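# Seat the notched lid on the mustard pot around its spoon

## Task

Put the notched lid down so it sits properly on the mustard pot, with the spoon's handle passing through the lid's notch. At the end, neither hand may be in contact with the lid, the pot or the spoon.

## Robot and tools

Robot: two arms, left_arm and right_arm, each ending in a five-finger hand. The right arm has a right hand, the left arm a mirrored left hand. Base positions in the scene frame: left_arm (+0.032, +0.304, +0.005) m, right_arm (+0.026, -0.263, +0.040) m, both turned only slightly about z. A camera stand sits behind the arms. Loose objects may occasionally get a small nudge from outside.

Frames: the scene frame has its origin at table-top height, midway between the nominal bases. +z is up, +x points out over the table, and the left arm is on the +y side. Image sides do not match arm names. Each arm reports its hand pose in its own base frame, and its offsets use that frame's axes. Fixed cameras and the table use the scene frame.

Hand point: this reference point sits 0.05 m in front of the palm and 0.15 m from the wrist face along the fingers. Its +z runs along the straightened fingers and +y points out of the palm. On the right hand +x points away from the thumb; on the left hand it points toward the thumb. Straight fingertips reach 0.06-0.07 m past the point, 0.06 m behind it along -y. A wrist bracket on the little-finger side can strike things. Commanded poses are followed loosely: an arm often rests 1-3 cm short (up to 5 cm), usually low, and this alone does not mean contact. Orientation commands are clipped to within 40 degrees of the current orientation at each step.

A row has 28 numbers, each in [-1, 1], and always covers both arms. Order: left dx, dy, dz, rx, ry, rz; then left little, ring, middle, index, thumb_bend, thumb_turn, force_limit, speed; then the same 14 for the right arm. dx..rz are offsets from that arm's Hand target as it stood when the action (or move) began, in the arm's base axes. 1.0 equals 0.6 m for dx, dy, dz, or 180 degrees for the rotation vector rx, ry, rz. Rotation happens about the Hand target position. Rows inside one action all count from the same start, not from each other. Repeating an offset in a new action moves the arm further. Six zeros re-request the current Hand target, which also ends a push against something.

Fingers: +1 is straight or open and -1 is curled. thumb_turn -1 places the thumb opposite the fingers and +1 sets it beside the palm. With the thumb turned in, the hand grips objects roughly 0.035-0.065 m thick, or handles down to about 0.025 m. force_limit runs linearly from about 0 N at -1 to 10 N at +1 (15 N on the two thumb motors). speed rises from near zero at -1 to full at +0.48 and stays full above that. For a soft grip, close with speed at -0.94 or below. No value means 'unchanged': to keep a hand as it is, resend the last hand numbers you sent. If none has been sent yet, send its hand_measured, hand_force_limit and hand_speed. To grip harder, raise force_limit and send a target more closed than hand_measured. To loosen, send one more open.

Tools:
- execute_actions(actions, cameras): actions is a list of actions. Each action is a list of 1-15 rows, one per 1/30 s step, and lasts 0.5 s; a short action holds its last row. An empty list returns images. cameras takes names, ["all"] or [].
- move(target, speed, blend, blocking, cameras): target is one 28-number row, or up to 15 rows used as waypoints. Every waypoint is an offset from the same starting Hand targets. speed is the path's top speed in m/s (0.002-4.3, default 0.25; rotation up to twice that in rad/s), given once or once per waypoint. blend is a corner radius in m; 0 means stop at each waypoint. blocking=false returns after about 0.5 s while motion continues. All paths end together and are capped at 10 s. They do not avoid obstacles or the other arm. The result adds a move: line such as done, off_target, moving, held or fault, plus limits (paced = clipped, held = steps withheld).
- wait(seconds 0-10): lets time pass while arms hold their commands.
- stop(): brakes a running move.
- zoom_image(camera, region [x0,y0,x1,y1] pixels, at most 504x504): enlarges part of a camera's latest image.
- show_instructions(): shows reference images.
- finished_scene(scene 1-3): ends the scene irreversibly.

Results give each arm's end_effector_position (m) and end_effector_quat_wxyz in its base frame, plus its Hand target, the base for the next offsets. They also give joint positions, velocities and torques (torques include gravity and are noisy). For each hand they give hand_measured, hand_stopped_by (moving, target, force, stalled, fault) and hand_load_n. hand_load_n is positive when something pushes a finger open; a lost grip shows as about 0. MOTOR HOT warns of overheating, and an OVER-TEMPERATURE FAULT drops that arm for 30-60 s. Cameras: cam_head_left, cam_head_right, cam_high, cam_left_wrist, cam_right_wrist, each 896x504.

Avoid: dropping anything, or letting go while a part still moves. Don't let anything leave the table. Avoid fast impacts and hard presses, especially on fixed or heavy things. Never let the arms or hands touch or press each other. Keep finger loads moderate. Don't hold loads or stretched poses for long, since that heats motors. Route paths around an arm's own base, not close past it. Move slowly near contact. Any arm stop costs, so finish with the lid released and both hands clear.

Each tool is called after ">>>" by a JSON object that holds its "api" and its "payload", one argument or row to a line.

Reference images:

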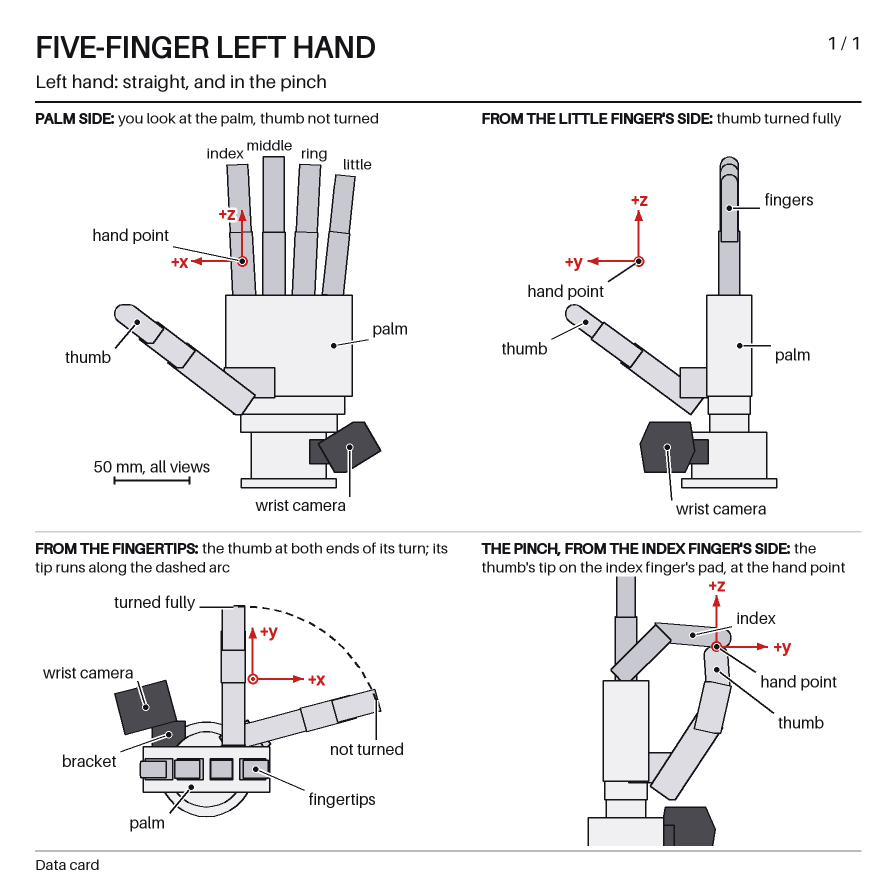

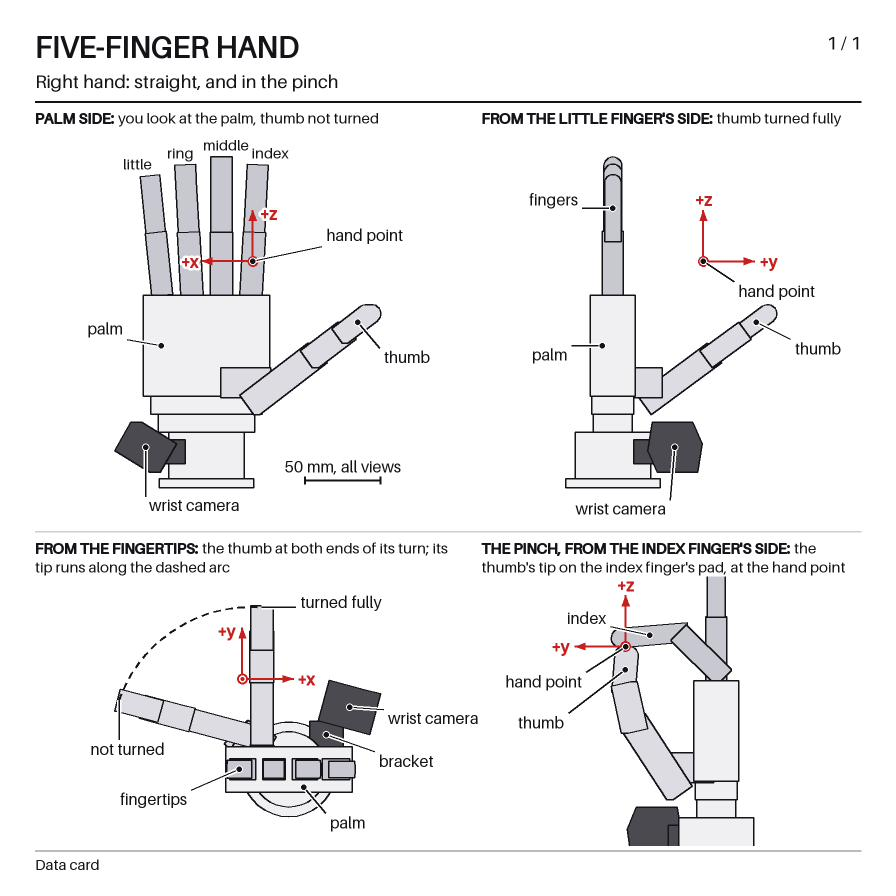

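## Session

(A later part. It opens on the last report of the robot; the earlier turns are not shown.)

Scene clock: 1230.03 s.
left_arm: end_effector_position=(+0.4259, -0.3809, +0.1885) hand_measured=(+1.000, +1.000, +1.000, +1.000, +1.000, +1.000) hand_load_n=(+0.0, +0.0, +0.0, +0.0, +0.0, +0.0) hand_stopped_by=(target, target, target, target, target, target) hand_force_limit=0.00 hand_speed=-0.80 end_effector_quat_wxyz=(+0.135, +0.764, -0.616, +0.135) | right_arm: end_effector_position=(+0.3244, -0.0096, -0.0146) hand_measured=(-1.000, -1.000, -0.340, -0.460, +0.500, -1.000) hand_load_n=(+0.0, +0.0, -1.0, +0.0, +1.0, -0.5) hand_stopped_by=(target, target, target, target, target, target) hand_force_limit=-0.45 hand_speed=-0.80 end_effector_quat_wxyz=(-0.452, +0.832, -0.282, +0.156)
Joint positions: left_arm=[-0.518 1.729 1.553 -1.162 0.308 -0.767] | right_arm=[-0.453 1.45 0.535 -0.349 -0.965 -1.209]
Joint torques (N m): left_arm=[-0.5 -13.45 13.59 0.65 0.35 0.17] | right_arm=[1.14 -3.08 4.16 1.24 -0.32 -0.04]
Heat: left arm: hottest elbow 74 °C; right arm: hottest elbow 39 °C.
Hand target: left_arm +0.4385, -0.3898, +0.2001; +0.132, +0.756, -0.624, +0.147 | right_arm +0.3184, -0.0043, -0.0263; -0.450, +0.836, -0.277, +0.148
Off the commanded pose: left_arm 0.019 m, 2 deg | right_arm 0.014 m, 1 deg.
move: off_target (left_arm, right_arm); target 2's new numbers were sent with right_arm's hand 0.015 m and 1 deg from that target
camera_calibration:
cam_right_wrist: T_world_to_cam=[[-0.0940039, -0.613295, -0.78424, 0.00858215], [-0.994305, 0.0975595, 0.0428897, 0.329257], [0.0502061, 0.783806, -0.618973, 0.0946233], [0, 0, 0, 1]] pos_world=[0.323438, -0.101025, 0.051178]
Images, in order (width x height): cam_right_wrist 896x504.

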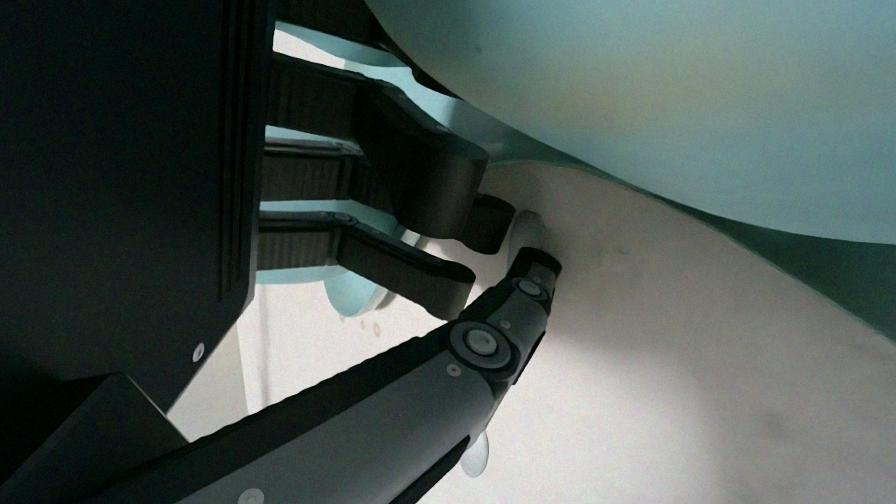

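>>> {"api": "move", "payload": {
  "target": [
    [0,0,0,0,0,0,1,1,1,1,1,1,0,-0.8,0,0.0,0.02,0,0,0,-1,-1,-0.34,-0.46,0.5,-1,-0.45,-0.6],
    [0,0,0,0,0,0,1,1,1,1,1,1,0,-0.8,-0.002,0.01,0.02,0,0,0,-1,-1,-0.34,-0.46,0.6,-1,-0.45,-0.5],
    [0,0,0,0,0,0,1,1,1,1,1,1,0,-0.8,-0.002,0.01,0.004,0,0,0,-1,-1,-0.34,-0.46,0.6,-1,-0.45,-0.8]
  ],
  "speed": 0.06,
  "cameras": ["cam_right_wrist"]
}}

>>> {"api": "zoom_image", "payload": {
  "camera": "cam_right_wrist",
  "region": [380, 140, 620, 340]
}}

Scene clock: 1245.47 s.
left_arm: end_effector_position=(+0.4259, -0.3809, +0.1885) hand_measured=(+1.000, +1.000, +1.000, +1.000, +1.000, +1.000) hand_load_n=(+0.0, +0.0, +0.0, +0.0, +0.0, +0.0) hand_stopped_by=(target, target, target, target, target, target) hand_force_limit=0.00 hand_speed=-0.80 end_effector_quat_wxyz=(+0.135, +0.764, -0.616, +0.135) | right_arm: end_effector_position=(+0.3208, -0.0024, -0.0127) hand_measured=(-1.000, -1.000, -0.340, -0.460, +0.600, -1.000) hand_load_n=(+0.0, +0.0, +0.0, -0.5, +0.5, +1.5) hand_stopped_by=(target, target, target, target, target, target) hand_force_limit=-0.45 hand_speed=-0.80 end_effector_quat_wxyz=(-0.453, +0.831, -0.284, +0.152)
Joint positions: left_arm=[-0.518 1.729 1.553 -1.162 0.308 -0.767] | right_arm=[-0.437 1.432 0.521 -0.341 -0.962 -1.181]
Joint torques (N m): left_arm=[-0.5 -13.45 13.6 0.65 0.35 0.17] | right_arm=[1.49 -3.84 4.25 1.66 -0.25 -0.02]
Heat: left arm: hottest elbow 74 °C; right arm: hottest elbow 39 °C.
Hand target: left_arm +0.4385, -0.3898, +0.2001; +0.132, +0.756, -0.624, +0.147 | right_arm +0.3170, +0.0018, -0.0240; -0.450, +0.836, -0.278, +0.147
Off the commanded pose: left_arm 0.019 m, 2 deg | right_arm 0.012 m, 1 deg.
move: off_target (left_arm, right_arm); target 3's new numbers were sent with right_arm's hand 0.012 m and 1 deg from that target
camera_calibration:
cam_right_wrist: T_world_to_cam=[[-0.100027, -0.608844, -0.786959, 0.016001], [-0.993945, 0.0972927, 0.0510636, 0.324992], [0.0454756, 0.787302, -0.614889, 0.0920218], [0, 0, 0, 1]] pos_world=[0.32044, -0.0943261, 0.0525801]
Images, in order (width x height): cam_right_wrist 896x504.

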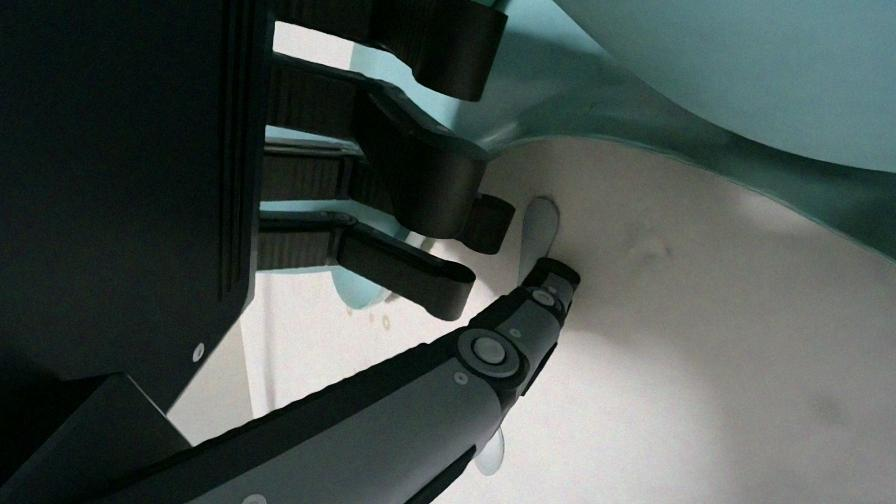

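Scaled by 2.100 from the camera's 896x504 image, which has a finer 1280x720 frame.

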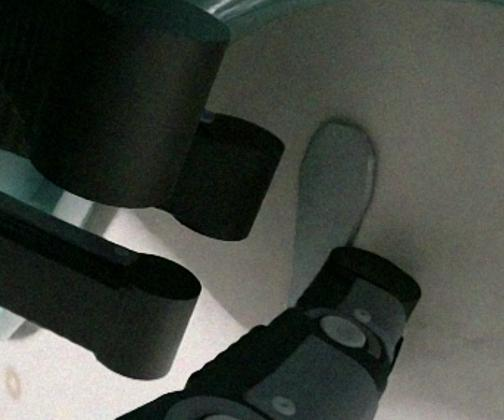

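>>> {"api": "move", "payload": {
  "target": [
    [0,0,0,0,0,0,1,1,1,1,1,1,0,-0.8,0,0.0,0.025,0,0,0,-1,-1,-0.34,-0.42,0.6,-1,-0.45,-0.6],
    [0,0,0,0,0,0,1,1,1,1,1,1,0,-0.8,-0.012,0.014,0.025,0,0,0,-1,-1,-0.34,-0.42,0.5,-1,-0.45,-0.5],
    [0,0,0,0,0,0,1,1,1,1,1,1,0,-0.8,-0.012,0.014,0.004,0,0,0,-1,-1,-0.34,-0.42,0.5,-1,-0.45,-0.8]
  ],
  "speed": 0.06,
  "cameras": ["cam_right_wrist"]
}}

>>> {"api": "zoom_image", "payload": {
  "camera": "cam_right_wrist",
  "region": [380, 140, 620, 340]
}}

Scene clock: 1297.00 s.
left_arm: end_effector_position=(+0.4259, -0.3809, +0.1885) hand_measured=(+1.000, +1.000, +1.000, +1.000, +1.000, +1.000) hand_load_n=(+0.0, +0.0, +0.0, +0.0, +0.0, +0.0) hand_stopped_by=(target, target, target, target, target, target) hand_force_limit=0.00 hand_speed=-0.80 end_effector_quat_wxyz=(+0.135, +0.764, -0.616, +0.135) | right_arm: end_effector_position=(+0.3154, +0.0019, -0.0135) hand_measured=(-1.000, -1.000, -0.340, -0.420, +0.500, -1.000) hand_load_n=(+0.0, +0.0, +0.0, +0.0, +0.0, +0.0) hand_stopped_by=(target, target, target, target, target, target) hand_force_limit=-0.45 hand_speed=-0.80 end_effector_quat_wxyz=(-0.448, +0.835, -0.277, +0.161)
Joint positions: left_arm=[-0.518 1.729 1.553 -1.162 0.308 -0.767] | right_arm=[-0.426 1.402 0.491 -0.312 -0.949 -1.176]
Joint torques (N m): left_arm=[-0.44 -13.45 13.59 0.65 0.35 0.17] | right_arm=[1.49 -3.96 4.51 1.26 -0.53 0.22]
Heat: left arm: hottest elbow 75 °C; right arm: hottest elbow 38 °C.
Hand target: left_arm +0.4385, -0.3898, +0.2001; +0.132, +0.756, -0.624, +0.147 | right_arm +0.3099, +0.0101, -0.0216; -0.450, +0.836, -0.278, +0.148
Off the commanded pose: left_arm 0.019 m, 2 deg | right_arm 0.013 m, 2 deg.
move: off_target (left_arm, right_arm); target 3's new numbers were sent with right_arm's hand 0.013 m and 2 deg from that target
camera_calibration:
cam_right_wrist: T_world_to_cam=[[-0.0844777, -0.624555, -0.776398, 0.0127398], [-0.995054, 0.0937362, 0.0328652, 0.31934], [0.0522505, 0.775335, -0.629385, 0.0860897], [0, 0, 0, 1]] pos_world=[0.314339, -0.0887255, 0.0535795]
Images, in order (width x height): cam_right_wrist 896x504.

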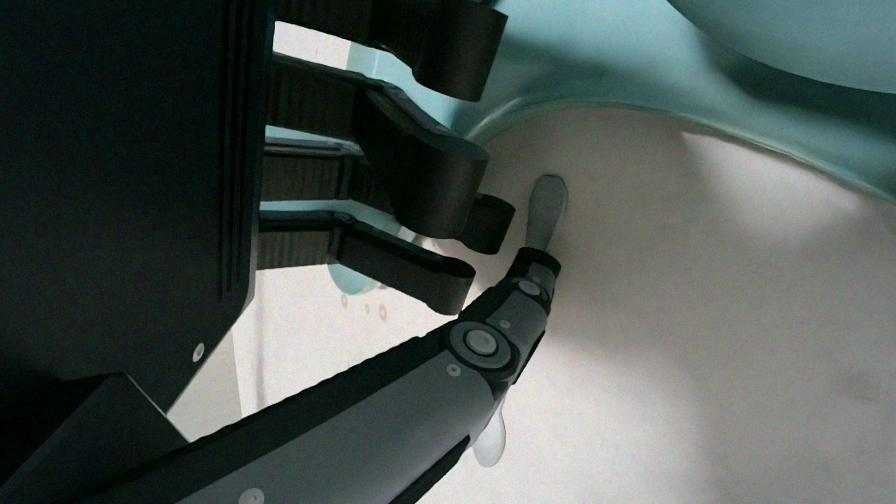

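Scaled by 2.100 from the camera's 896x504 image, which has a finer 1280x720 frame.

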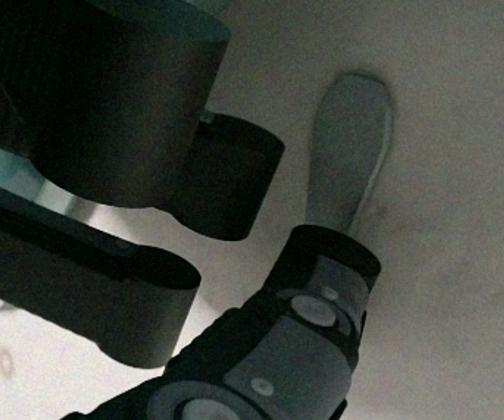

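>>> {"api": "move", "payload": {
  "target": [
    [0,0,0,0,0,0,1,1,1,1,1,1,0,-0.8,0.001,0.002,-0.010,0,0,0,-1,-1,-0.34,-0.42,0.48,-1,-0.45,-0.8],
    [0,0,0,0,0,0,1,1,1,1,1,1,0,-0.8,0.001,0.002,-0.015,0,0,0,-1,-1,-0.34,-0.42,0.43,-1,-0.45,-0.9]
  ],
  "speed": 0.03,
  "cameras": ["cam_right_wrist"]
}}

>>> {"api": "zoom_image", "payload": {
  "camera": "cam_right_wrist",
  "region": [380, 140, 620, 340]
}}

Scene clock: 1312.30 s.
left_arm: end_effector_position=(+0.4259, -0.3809, +0.1885) hand_measured=(+1.000, +1.000, +1.000, +1.000, +1.000, +1.000) hand_load_n=(+0.0, +0.0, +0.0, +0.0, -0.5, +0.0) hand_stopped_by=(target, target, target, target, target, target) hand_force_limit=0.00 hand_speed=-0.80 end_effector_quat_wxyz=(+0.135, +0.764, -0.616, +0.135) | right_arm: end_effector_position=(+0.3201, +0.0018, -0.0157) hand_measured=(-1.000, -1.000, -0.340, -0.420, +0.430, -1.000) hand_load_n=(+0.0, +0.0, +0.0, +0.0, -1.0, +0.5) hand_stopped_by=(target, target, target, target, target, target) hand_force_limit=-0.45 hand_speed=-0.90 end_effector_quat_wxyz=(-0.452, +0.831, -0.280, +0.165)
Joint positions: left_arm=[-0.518 1.729 1.553 -1.162 0.308 -0.767] | right_arm=[-0.425 1.419 0.49 -0.272 -0.956 -1.153]
Joint torques (N m): left_arm=[-0.5 -13.45 13.59 0.64 0.35 0.17] | right_arm=[1.44 -3.78 3.9 1.28 -0.2 0.03]
Heat: left arm: hottest elbow 75 °C; right arm: hottest elbow 38 °C.
Hand target: left_arm +0.4385, -0.3898, +0.2001; +0.132, +0.756, -0.624, +0.147 | right_arm +0.3105, +0.0113, -0.0307; -0.450, +0.836, -0.278, +0.147
Off the commanded pose: left_arm 0.019 m, 2 deg | right_arm 0.020 m, 2 deg.
move: off_target (left_arm, right_arm); target 2's new numbers were sent with right_arm's hand 0.021 m and 2 deg from that target
camera_calibration:
cam_right_wrist: T_world_to_cam=[[-0.0841995, -0.617003, -0.782444, 0.0112013], [-0.994369, 0.102736, 0.0259915, 0.323706], [0.0643483, 0.780226, -0.622179, 0.0807148], [0, 0, 0, 1]] pos_world=[0.317633, -0.0893208, 0.0505698]
Images, in order (width x height): cam_right_wrist 896x504.

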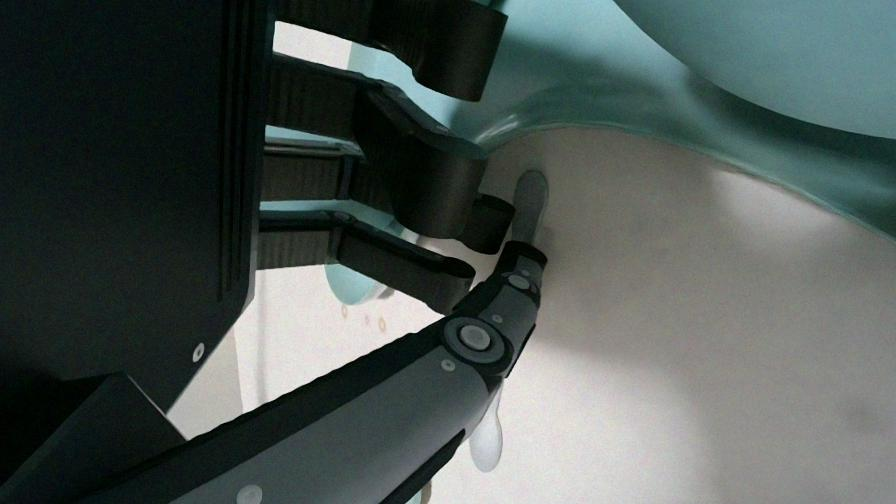

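Scaled by 2.100 from the camera's 896x504 image, which has a finer 1280x720 frame.

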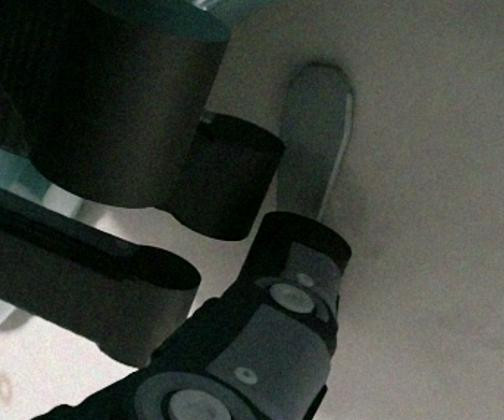

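>>> {"api": "move", "payload": {
  "target": [0,0,0,0,0,0,1,1,1,1,1,1,0,-0.8,0,0.006,0,0,0,0,-1,-1,-0.34,-0.42,0.1,-1,-0.45,-0.9],
  "speed": 0.03,
  "cameras": ["cam_right_wrist"]
}}

>>> {"api": "zoom_image", "payload": {
  "camera": "cam_right_wrist",
  "region": [380, 140, 620, 340]
}}

Scene clock: 1320.03 s.
left_arm: end_effector_position=(+0.4259, -0.3809, +0.1885) hand_measured=(+1.000, +1.000, +1.000, +1.000, +1.000, +1.000) hand_load_n=(+0.0, +0.0, +0.0, +0.0, -0.5, +0.0) hand_stopped_by=(target, target, target, target, target, target) hand_force_limit=0.00 hand_speed=-0.80 end_effector_quat_wxyz=(+0.135, +0.764, -0.616, +0.135) | right_arm: end_effector_position=(+0.3207, +0.0037, -0.0172) hand_measured=(-1.000, -1.000, -0.340, -0.420, +0.366, -1.000) hand_load_n=(+0.0, +0.0, +0.5, +0.0, +4.0, +0.5) hand_stopped_by=(target, target, target, target, force, target) hand_force_limit=-0.45 hand_speed=-0.90 end_effector_quat_wxyz=(-0.450, +0.832, -0.277, +0.168)
Joint positions: left_arm=[-0.518 1.729 1.553 -1.162 0.308 -0.767] | right_arm=[-0.417 1.419 0.483 -0.252 -0.951 -1.146]
Joint torques (N m): left_arm=[-0.44 -13.45 13.59 0.65 0.35 0.17] | right_arm=[1.73 -3.43 3.99 1.17 -0.24 0.03]
Heat: left arm: hottest elbow 75 °C; right arm: hottest elbow 38 °C.
Hand target: left_arm +0.4385, -0.3898, +0.2001; +0.132, +0.756, -0.624, +0.147 | right_arm +0.3104, +0.0150, -0.0307; -0.450, +0.836, -0.278, +0.147
Off the commanded pose: left_arm 0.019 m, 2 deg | right_arm 0.020 m, 2 deg.
move: off_target (left_arm, right_arm)
camera_calibration:
cam_right_wrist: T_world_to_cam=[[-0.0778567, -0.621926, -0.779196, 0.009264], [-0.994785, 0.100111, 0.0194937, 0.32412], [0.0658821, 0.776651, -0.626477, 0.0776866], [0, 0, 0, 1]] pos_world=[0.318033, -0.0870216, 0.049569]
Images, in order (width x height): cam_right_wrist 896x504.

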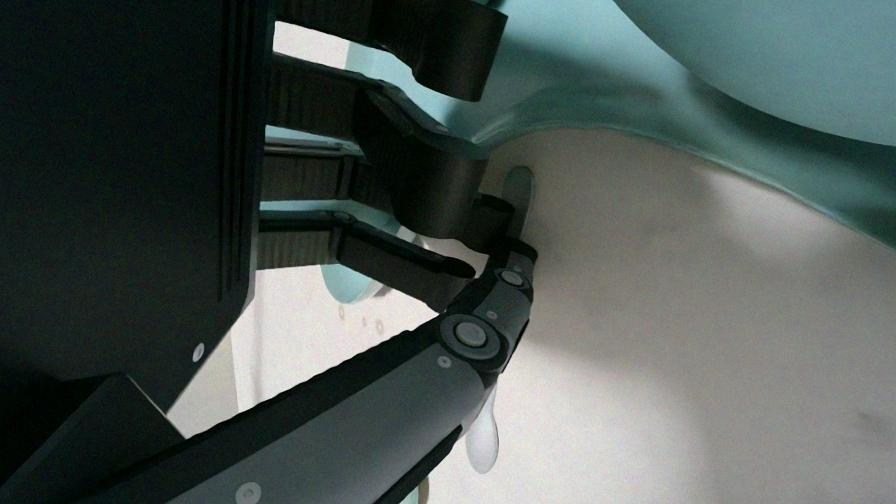

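Scaled by 2.100 from the camera's 896x504 image, which has a finer 1280x720 frame.

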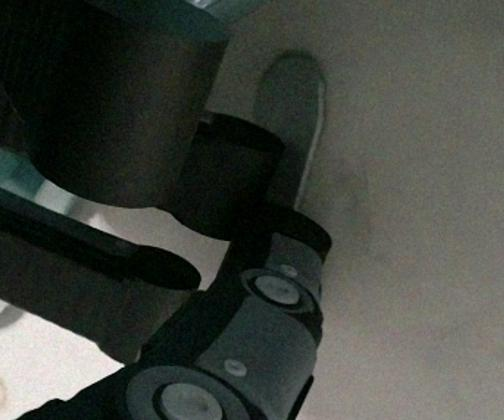

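>>> {"api": "move", "payload": {
  "target": [0,0,0,0,0,0,1,1,1,1,1,1,0,-0.8,0,0,0.06,0,0,0,-1,-1,-0.34,-0.42,0.1,-1,-0.45,-0.9],
  "speed": 0.05,
  "cameras": ["cam_right_wrist","cam_left_wrist"]
}}

>>> {"api": "zoom_image", "payload": {
  "camera": "cam_right_wrist",
  "region": [380, 140, 620, 340]
}}

Scene clock: 1326.70 s.
left_arm: end_effector_position=(+0.4259, -0.3809, +0.1885) hand_measured=(+1.000, +1.000, +1.000, +1.000, +1.000, +1.000) hand_load_n=(+0.0, +0.0, +0.0, +0.0, +0.0, +0.0) hand_stopped_by=(target, target, target, target, target, target) hand_force_limit=0.00 hand_speed=-0.80 end_effector_quat_wxyz=(+0.135, +0.764, -0.616, +0.135) | right_arm: end_effector_position=(+0.3053, +0.0127, -0.0007) hand_measured=(-1.000, -1.000, -0.340, -0.420, +0.366, -1.000) hand_load_n=(+0.0, +0.0, +0.5, +0.0, +4.5, +0.5) hand_stopped_by=(target, target, target, target, force, target) hand_force_limit=-0.45 hand_speed=-0.90 end_effector_quat_wxyz=(-0.450, +0.834, -0.284, +0.147)
Joint positions: left_arm=[-0.518 1.729 1.553 -1.162 0.308 -0.767] | right_arm=[-0.406 1.338 0.483 -0.374 -0.944 -1.146]
Joint torques (N m): left_arm=[-0.5 -13.45 13.6 0.65 0.35 0.17] | right_arm=[1.73 -5.13 6.86 0.51 -0.52 0.14]
Heat: left arm: hottest elbow 75 °C; right arm: hottest elbow 38 °C.
Hand target: left_arm +0.4385, -0.3898, +0.2001; +0.132, +0.756, -0.624, +0.147 | right_arm +0.3104, +0.0150, +0.0054; -0.450, +0.836, -0.278, +0.148
Off the commanded pose: left_arm 0.019 m, 2 deg | right_arm 0.008 m, 1 deg.
move: off_target (left_arm)
camera_calibration:
cam_left_wrist: T_world_to_cam=[[0.996522, -0.0240016, 0.079795, -0.453172], [-0.0768877, -0.633978, 0.76952, -0.34953], [0.0321185, -0.772979, -0.633619, -0.0792648], [0, 0, 0, 1]] pos_world=[0.427268, -0.293741, 0.254908]
cam_right_wrist: T_world_to_cam=[[-0.105439, -0.614162, -0.782105, 0.0348624], [-0.993863, 0.0915402, 0.062103, 0.307533], [0.0334527, 0.783853, -0.620045, 0.0919669], [0, 0, 0, 1]] pos_world=[0.306245, -0.078829, 0.0651909]
Images, in order (width x height): cam_left_wrist 896x504, cam_right_wrist 896x504.

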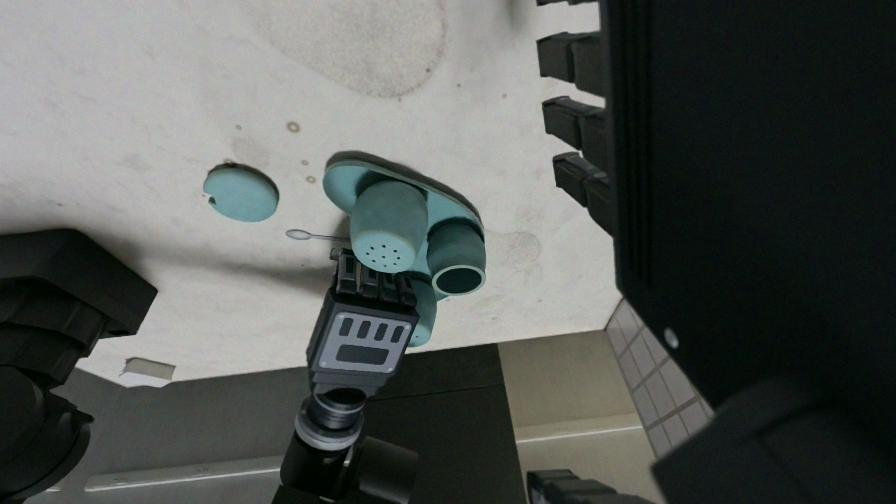

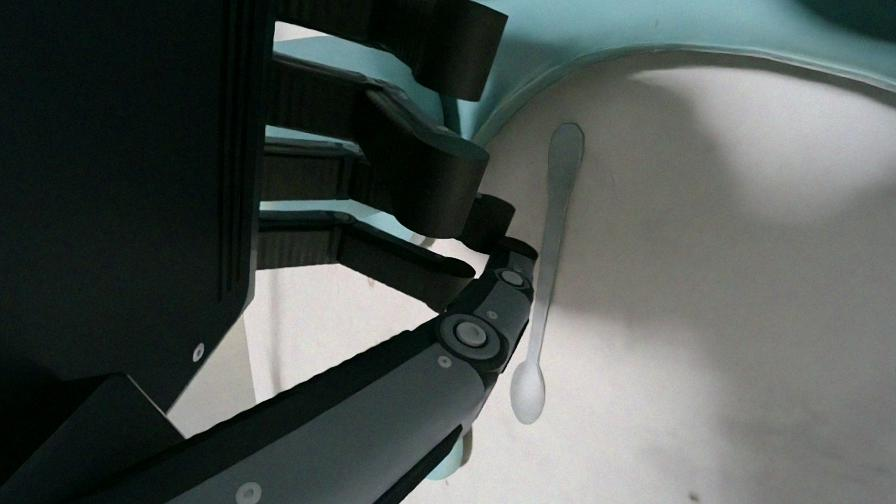

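Scaled by 2.100 from the camera's 896x504 image, which has a finer 1280x720 frame.

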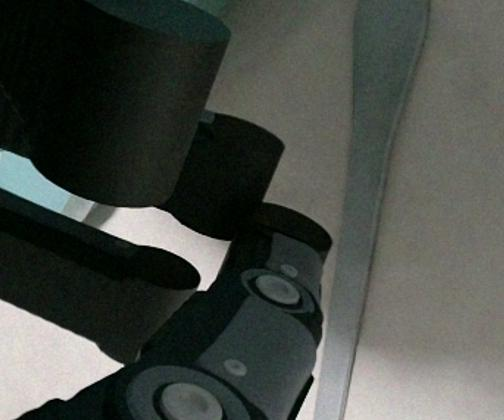

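>>> {"api": "move", "payload": {
  "target": [
    [0,0,0,0,0,0,1,1,1,1,1,1,0,-0.8,0,0,0.03,0,0,0,-1,-1,-0.30,-0.34,0.55,-1,-0.45,-0.3],
    [0,0,0,0,0,0,1,1,1,1,1,1,0,-0.8,0.033,-0.028,0.011,0,0,0.1,-1,-1,-0.30,-0.34,0.55,-1,-0.45,-0.3]
  ],
  "speed": 0.08,
  "cameras": ["cam_right_wrist","cam_left_wrist"]
}}

Scene clock: 1361.20 s.
left_arm: end_effector_position=(+0.4259, -0.3809, +0.1885) hand_measured=(+1.000, +1.000, +1.000, +1.000, +1.000, +1.000) hand_load_n=(+0.0, +0.0, +0.0, +0.0, +0.0, +0.5) hand_stopped_by=(target, target, target, target, target, target) hand_force_limit=0.00 hand_speed=-0.80 end_effector_quat_wxyz=(+0.135, +0.764, -0.616, +0.135) | right_arm: end_effector_position=(+0.3184, +0.0007, +0.0105) hand_measured=(-1.000, -1.000, -0.300, -0.340, +0.550, -1.000) hand_load_n=(+0.0, +0.0, +0.0, +0.5, +0.0, +0.0) hand_stopped_by=(target, target, target, target, target, target) hand_force_limit=-0.45 hand_speed=-0.30 end_effector_quat_wxyz=(-0.469, +0.867, -0.152, +0.075)
Joint positions: left_arm=[-0.518 1.729 1.553 -1.162 0.308 -0.767] | right_arm=[-0.406 1.527 0.737 -0.893 -0.985 -1.689]
Joint torques (N m): left_arm=[-0.5 -13.45 13.59 0.65 0.35 0.17] | right_arm=[0.85 -5.01 8.18 -0.43 -0.5 0.09]
Heat: left arm: hottest elbow 75 °C; right arm: hottest elbow 39 °C.
Hand target: left_arm +0.4385, -0.3898, +0.2001; +0.132, +0.756, -0.624, +0.147 | right_arm +0.3302, -0.0018, +0.0120; -0.468, +0.869, -0.143, +0.075
Off the commanded pose: left_arm 0.019 m, 2 deg | right_arm 0.012 m, 1 deg.
move: off_target (left_arm, right_arm)
camera_calibration:
cam_left_wrist: T_world_to_cam=[[0.996522, -0.0240016, 0.079795, -0.453172], [-0.0768877, -0.633978, 0.76952, -0.34953], [0.0321185, -0.772979, -0.633619, -0.0792648], [0, 0, 0, 1]] pos_world=[0.427268, -0.293741, 0.254908]
cam_right_wrist: T_world_to_cam=[[0.0857302, -0.613505, -0.785023, -0.0232655], [-0.974403, -0.215982, 0.0623804, 0.314932], [-0.207821, 0.759581, -0.616317, 0.184642], [0, 0, 0, 1]] pos_world=[0.347238, -0.0865043, 0.0758883]
Images, in order (width x height): cam_left_wrist 896x504, cam_right_wrist 896x504.

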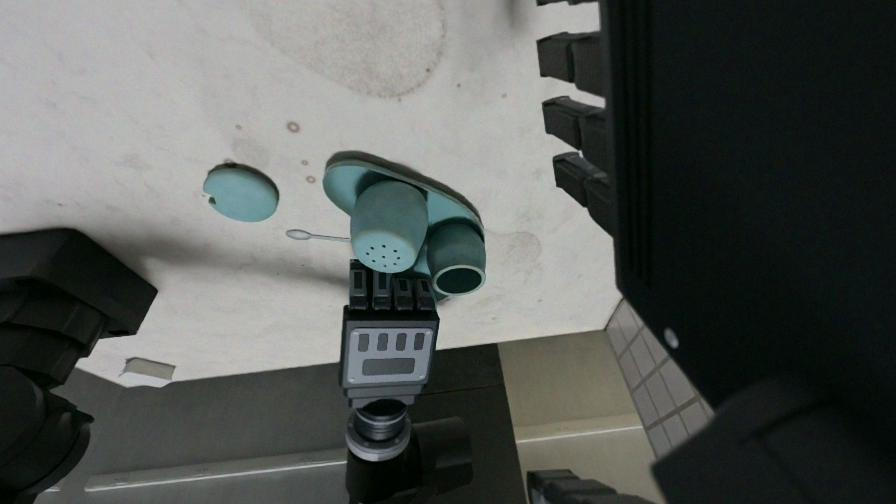

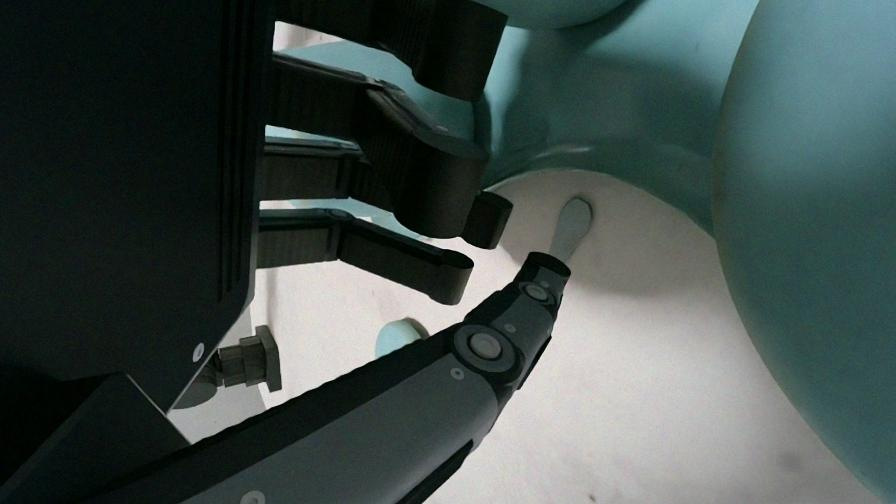

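>>> {"api": "move", "payload": {
  "target": [
    [0,0,0,0,0,0,1,1,1,1,1,1,0,-0.8,0.006,-0.006,-0.035,0,0,0,-1,-1,-0.30,-0.34,0.55,-1,-0.45,-0.3]
  ],
  "speed": 0.06,
  "cameras": ["cam_right_wrist"]
}}

Scene clock: 1368.67 s.
left_arm: end_effector_position=(+0.4259, -0.3809, +0.1885) hand_measured=(+1.000, +1.000, +1.000, +1.000, +1.000, +1.000) hand_load_n=(+0.0, +0.0, +0.0, +0.0, +0.0, +0.0) hand_stopped_by=(target, target, target, target, target, target) hand_force_limit=0.00 hand_speed=-0.80 end_effector_quat_wxyz=(+0.135, +0.764, -0.616, +0.135) | right_arm: end_effector_position=(+0.3185, +0.0001, -0.0078) hand_measured=(-1.000, -1.000, -0.300, -0.340, +0.550, -1.000) hand_load_n=(+0.0, +0.0, -0.5, +0.0, +0.0, +0.0) hand_stopped_by=(target, target, target, target, target, target) hand_force_limit=-0.45 hand_speed=-0.30 end_effector_quat_wxyz=(-0.470, +0.867, -0.153, +0.065)
Joint positions: left_arm=[-0.518 1.729 1.553 -1.162 0.308 -0.767] | right_arm=[-0.406 1.586 0.737 -0.861 -0.983 -1.701]
Joint torques (N m): left_arm=[-0.44 -13.45 13.6 0.65 0.35 0.17] | right_arm=[0.26 -6.12 7.72 0.4 -0.57 0.03]
Heat: left arm: hottest elbow 75 °C; right arm: hottest elbow 39 °C.
Hand target: left_arm +0.4385, -0.3898, +0.2001; +0.132, +0.756, -0.624, +0.147 | right_arm +0.3338, -0.0054, -0.0090; -0.468, +0.869, -0.144, +0.075
Off the commanded pose: left_arm 0.019 m, 2 deg | right_arm 0.016 m, 2 deg.
move: off_target (left_arm, right_arm)
camera_calibration:
cam_right_wrist: T_world_to_cam=[[0.0767143, -0.608506, -0.789833, -0.0350665], [-0.97173, -0.22303, 0.0774459, 0.315338], [-0.223282, 0.761563, -0.608413, 0.178843], [0, 0, 0, 1]] pos_world=[0.349046, -0.0872085, 0.056692]
Images, in order (width x height): cam_right_wrist 896x504.

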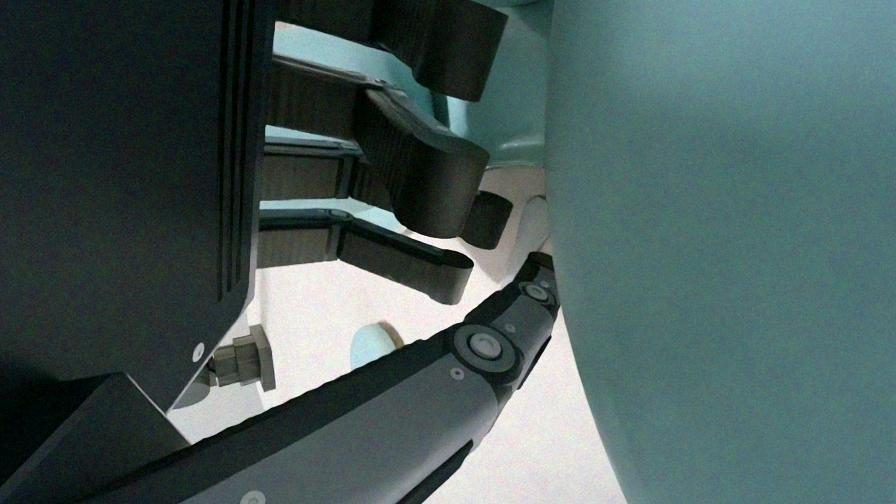

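>>> {"api": "move", "payload": {
  "target": [
    [0,0,0,0,0,0,1,1,1,1,1,1,0,-0.8,0,0,0.05,0,0,0,-1,-1,-0.30,-0.34,0.55,-1,-0.45,-0.3],
    [0,0,0,0,0,0,1,1,1,1,1,1,0,-0.8,-0.036,0.014,0.05,0,0,-0.067,-1,-1,-0.32,-0.34,0.5,-1,-0.45,-0.3],
    [0,0,0,0,0,0,1,1,1,1,1,1,0,-0.8,-0.036,0.014,0.01,0,0,-0.067,-1,-1,-0.32,-0.34,0.5,-1,-0.45,-0.3]
  ],
  "speed": 0.1,
  "cameras": ["cam_right_wrist","cam_left_wrist"]
}}

Scene clock: 1401.80 s.
left_arm: end_effector_position=(+0.4259, -0.3809, +0.1885) hand_measured=(+1.000, +1.000, +1.000, +1.000, +1.000, +1.000) hand_load_n=(+0.0, +0.0, +0.0, +0.0, +0.0, +0.0) hand_stopped_by=(target, target, target, target, target, target) hand_force_limit=0.00 hand_speed=-0.80 end_effector_quat_wxyz=(+0.135, +0.764, -0.616, +0.135) | right_arm: end_effector_position=(+0.3171, +0.0056, +0.0049) hand_measured=(-1.000, -1.000, -0.320, -0.340, +0.500, -1.000) hand_load_n=(+0.0, +0.0, +0.0, +0.0, +0.0, +0.0) hand_stopped_by=(target, target, target, target, target, target) hand_force_limit=-0.45 hand_speed=-0.30 end_effector_quat_wxyz=(-0.457, +0.852, -0.220, +0.130)
Joint positions: left_arm=[-0.518 1.729 1.553 -1.162 0.308 -0.767] | right_arm=[-0.409 1.413 0.59 -0.566 -0.98 -1.378]
Joint torques (N m): left_arm=[-0.5 -13.45 13.59 0.65 0.35 0.17] | right_arm=[-0.97 -4.72 4.9 0.87 -0.49 0.19]
Heat: left arm: hottest elbow 75 °C; right arm: hottest elbow 40 °C.
Hand target: left_arm +0.4385, -0.3898, +0.2001; +0.132, +0.756, -0.624, +0.147 | right_arm +0.3123, +0.0029, -0.0030; -0.457, +0.849, -0.234, +0.124
Off the commanded pose: left_arm 0.019 m, 2 deg | right_arm 0.010 m, 2 deg.
move: off_target (left_arm)
camera_calibration:
cam_left_wrist: T_world_to_cam=[[0.996522, -0.0240016, 0.079795, -0.453172], [-0.0768877, -0.633978, 0.76952, -0.34953], [0.0321185, -0.772979, -0.633619, -0.0792648], [0, 0, 0, 1]] pos_world=[0.427268, -0.293741, 0.254908]
cam_right_wrist: T_world_to_cam=[[0.000466557, -0.630356, -0.776306, 0.00250227], [-0.998592, -0.0414733, 0.0330759, 0.32198], [-0.0530456, 0.775198, -0.629488, 0.12802], [0, 0, 0, 1]] pos_world=[0.328316, -0.0843099, 0.0718797]
Images, in order (width x height): cam_left_wrist 896x504, cam_right_wrist 896x504.

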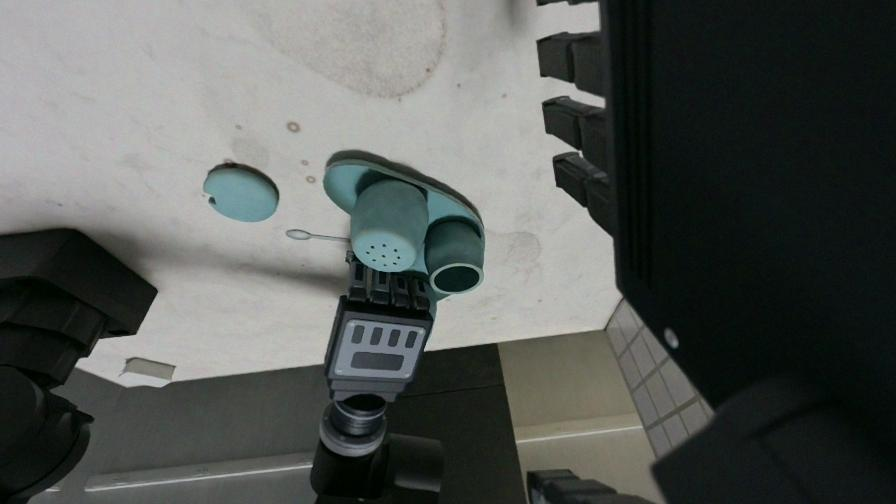

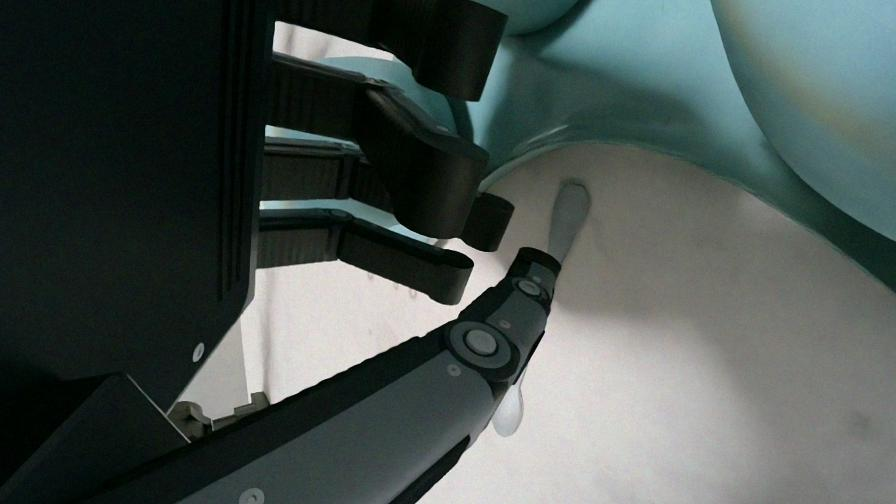

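>>> {"api": "move", "payload": {
  "target": [
    [0,0,0,0,0,0,1,1,1,1,1,1,0,-0.8,-0.025,0.006,0.00,0,0,0,-1,-1,-0.32,-0.34,0.5,-1,-0.45,-0.3],
    [0,0,0,0,0,0,1,1,1,1,1,1,0,-0.8,-0.025,0.006,-0.018,0,0,0,-1,-1,-0.32,-0.34,0.5,-1,-0.45,-0.3]
  ],
  "speed": 0.1,
  "cameras": ["cam_right_wrist"]
}}

Scene clock: 1410.37 s.
left_arm: end_effector_position=(+0.4259, -0.3809, +0.1885) hand_measured=(+1.000, +1.000, +1.000, +1.000, +1.000, +1.000) hand_load_n=(+0.0, +0.0, +0.0, +0.0, +0.0, +0.0) hand_stopped_by=(target, target, target, target, target, target) hand_force_limit=0.00 hand_speed=-0.80 end_effector_quat_wxyz=(+0.135, +0.764, -0.616, +0.135) | right_arm: end_effector_position=(+0.3019, +0.0094, -0.0059) hand_measured=(-1.000, -1.000, -0.320, -0.340, +0.500, -1.000) hand_load_n=(+0.0, +0.0, +0.0, +0.0, +0.0, +0.0) hand_stopped_by=(target, target, target, target, target, target) hand_force_limit=-0.45 hand_speed=-0.30 end_effector_quat_wxyz=(-0.458, +0.850, -0.226, +0.127)
Joint positions: left_arm=[-0.518 1.729 1.553 -1.162 0.308 -0.767] | right_arm=[-0.418 1.409 0.543 -0.537 -0.98 -1.379]
Joint torques (N m): left_arm=[-0.5 -13.45 13.6 0.65 0.35 0.17] | right_arm=[-0.91 -4.84 4.81 0.96 -0.55 0.06]
Heat: left arm: hottest elbow 76 °C; right arm: hottest elbow 39 °C.
Hand target: left_arm +0.4385, -0.3898, +0.2001; +0.132, +0.756, -0.624, +0.147 | right_arm +0.2973, +0.0066, -0.0138; -0.457, +0.849, -0.234, +0.124
Off the commanded pose: left_arm 0.019 m, 2 deg | right_arm 0.010 m, 1 deg.
move: off_target (left_arm)
camera_calibration:
cam_right_wrist: T_world_to_cam=[[-0.013756, -0.626541, -0.779267, 0.000903668], [-0.998472, -0.0331004, 0.0442386, 0.307172], [-0.0535113, 0.778685, -0.625128, 0.117685], [0, 0, 0, 1]] pos_world=[0.313013, -0.0809057, 0.0606834]
Images, in order (width x height): cam_right_wrist 896x504.

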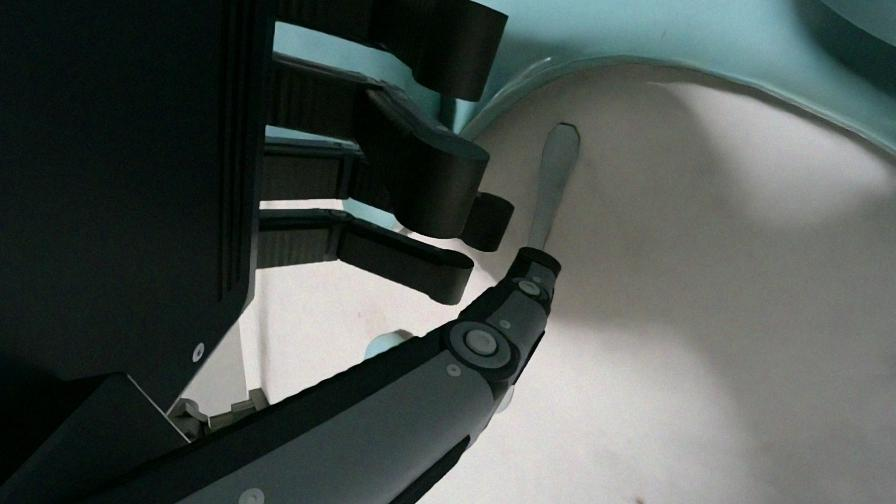

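>>> {"api": "move", "payload": {
  "target": [
    [0,0,0,0,0,0,1,1,1,1,1,1,0,-0.8,-0.036,0.0155,0.00,0,0,0,-1,-1,-0.32,-0.32,0.53,-1,-0.45,-0.3],
    [0,0,0,0,0,0,1,1,1,1,1,1,0,-0.8,-0.036,0.0155,-0.010,0,0,0,-1,-1,-0.32,-0.32,0.53,-1,-0.45,-0.3]
  ],
  "speed": 0.1,
  "cameras": ["cam_right_wrist"]
}}

>>> {"api": "zoom_image", "payload": {
  "camera": "cam_right_wrist",
  "region": [380, 140, 620, 340]
}}

Scene clock: 1507.83 s.
left_arm: end_effector_position=(+0.4259, -0.3809, +0.1885) hand_measured=(+1.000, +1.000, +1.000, +1.000, +1.000, +1.000) hand_load_n=(+0.0, +0.0, +0.0, +0.0, +0.0, +0.0) hand_stopped_by=(target, target, target, target, target, target) hand_force_limit=0.00 hand_speed=-0.80 end_effector_quat_wxyz=(+0.135, +0.764, -0.616, +0.135) | right_arm: end_effector_position=(+0.2792, +0.0188, -0.0146) hand_measured=(-1.000, -1.000, -0.320, -0.320, +0.530, -1.000) hand_load_n=(+0.0, +0.0, +0.0, +0.0, +0.0, +0.0) hand_stopped_by=(target, target, target, target, target, target) hand_force_limit=-0.45 hand_speed=-0.30 end_effector_quat_wxyz=(-0.458, +0.850, -0.228, +0.123)
Joint positions: left_arm=[-0.518 1.729 1.553 -1.162 0.308 -0.767] | right_arm=[-0.421 1.379 0.477 -0.513 -0.98 -1.383]
Joint torques (N m): left_arm=[-0.5 -13.45 13.6 0.65 0.35 0.17] | right_arm=[-1.08 -3.96 4.55 1.05 -0.54 0.01]
Heat: left arm: hottest elbow 76 °C; right arm: hottest elbow 37 °C.
Hand target: left_arm +0.4385, -0.3898, +0.2001; +0.132, +0.756, -0.624, +0.147 | right_arm +0.2756, +0.0159, -0.0198; -0.457, +0.849, -0.234, +0.124
Off the commanded pose: left_arm 0.019 m, 2 deg | right_arm 0.007 m, 1 deg.
move: off_target (left_arm)
camera_calibration:
cam_right_wrist: T_world_to_cam=[[-0.0200899, -0.624029, -0.781143, 0.00131569], [-0.998065, -0.0334641, 0.0524021, 0.285254], [-0.0588407, 0.780684, -0.62215, 0.10513], [0, 0, 0, 1]] pos_world=[0.290915, -0.0717065, 0.0514863]
Images, in order (width x height): cam_right_wrist 896x504.

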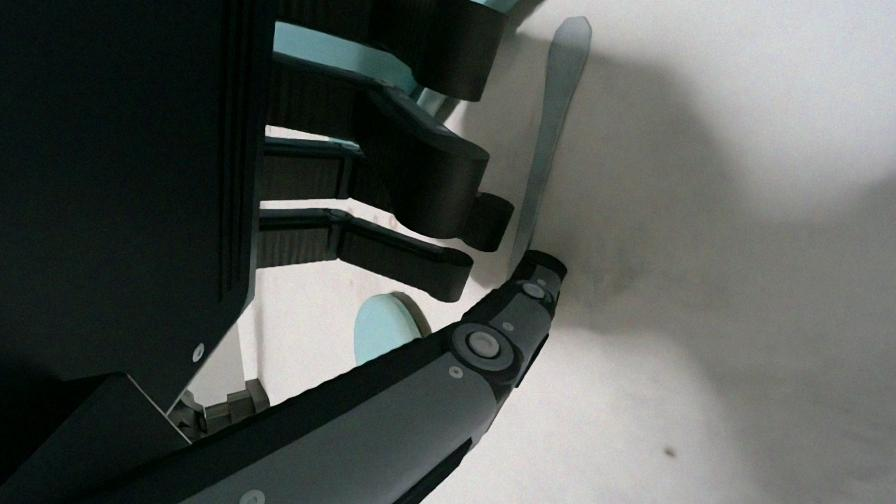

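Scaled by 2.100 from the camera's 896x504 image, which has a finer 1280x720 frame.

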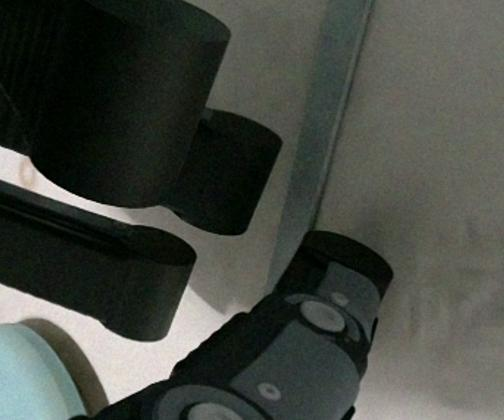

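>>> {"api": "move", "payload": {
  "target": [
    [0,0,0,0,0,0,1,1,1,1,1,1,0,-0.8,0,0,-0.010,0,0,0,-1,-1,-0.32,-0.32,0.46,-1,-0.45,-0.85],
    [0,0,0,0,0,0,1,1,1,1,1,1,0,-0.8,0,0,-0.014,0,0,0,-1,-1,-0.32,-0.32,0.42,-1,-0.45,-0.9]
  ],
  "speed": 0.05,
  "cameras": ["cam_right_wrist"]
}}

>>> {"api": "zoom_image", "payload": {
  "camera": "cam_right_wrist",
  "region": [380, 140, 620, 340]
}}

Scene clock: 1518.57 s.
left_arm: end_effector_position=(+0.4259, -0.3809, +0.1885) hand_measured=(+1.000, +1.000, +1.000, +1.000, +1.000, +1.000) hand_load_n=(+0.0, +0.0, +0.0, +0.0, +0.0, +0.0) hand_stopped_by=(target, target, target, target, target, target) hand_force_limit=0.00 hand_speed=-0.80 end_effector_quat_wxyz=(+0.135, +0.764, -0.616, +0.135) | right_arm: end_effector_position=(+0.2816, +0.0176, -0.0178) hand_measured=(-1.000, -1.000, -0.320, -0.320, +0.420, -1.000) hand_load_n=(+0.0, +0.0, +0.0, -0.5, +0.0, +0.5) hand_stopped_by=(target, target, target, target, target, target) hand_force_limit=-0.45 hand_speed=-0.90 end_effector_quat_wxyz=(-0.460, +0.849, -0.228, +0.128)
Joint positions: left_arm=[-0.518 1.729 1.553 -1.162 0.308 -0.767] | right_arm=[-0.424 1.392 0.473 -0.486 -0.986 -1.382]
Joint torques (N m): left_arm=[-0.5 -13.45 13.59 0.65 0.35 0.17] | right_arm=[-0.56 -3.19 3.92 1.33 -0.37 0.02]
Heat: left arm: hottest elbow 76 °C; right arm: hottest elbow 37 °C.
Hand target: left_arm +0.4385, -0.3898, +0.2001; +0.132, +0.756, -0.624, +0.147 | right_arm +0.2757, +0.0159, -0.0282; -0.457, +0.849, -0.234, +0.124
Off the commanded pose: left_arm 0.019 m, 2 deg | right_arm 0.012 m, 1 deg.
move: off_target (left_arm, right_arm); target 2's new numbers were sent with right_arm's hand 0.013 m and 1 deg from that target
camera_calibration:
cam_right_wrist: T_world_to_cam=[[-0.0139281, -0.623117, -0.782005, -0.0035875], [-0.998696, -0.0297474, 0.0414908, 0.28765], [-0.0491163, 0.781563, -0.62189, 0.101496], [0, 0, 0, 1]] pos_world=[0.29221, -0.0730044, 0.0483793]
Images, in order (width x height): cam_right_wrist 896x504.

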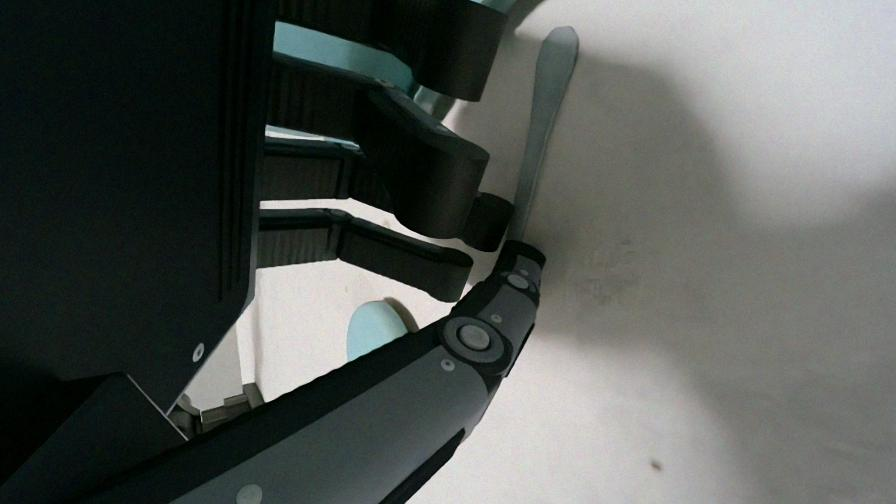

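Scaled by 2.100 from the camera's 896x504 image, which has a finer 1280x720 frame.

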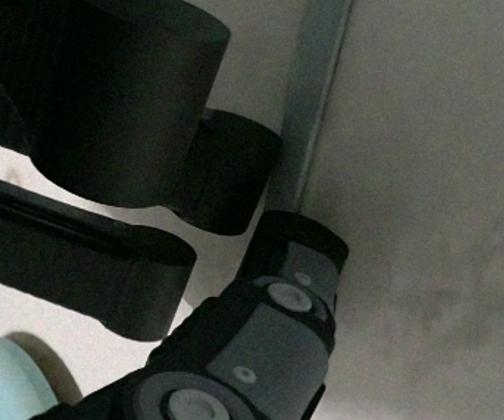

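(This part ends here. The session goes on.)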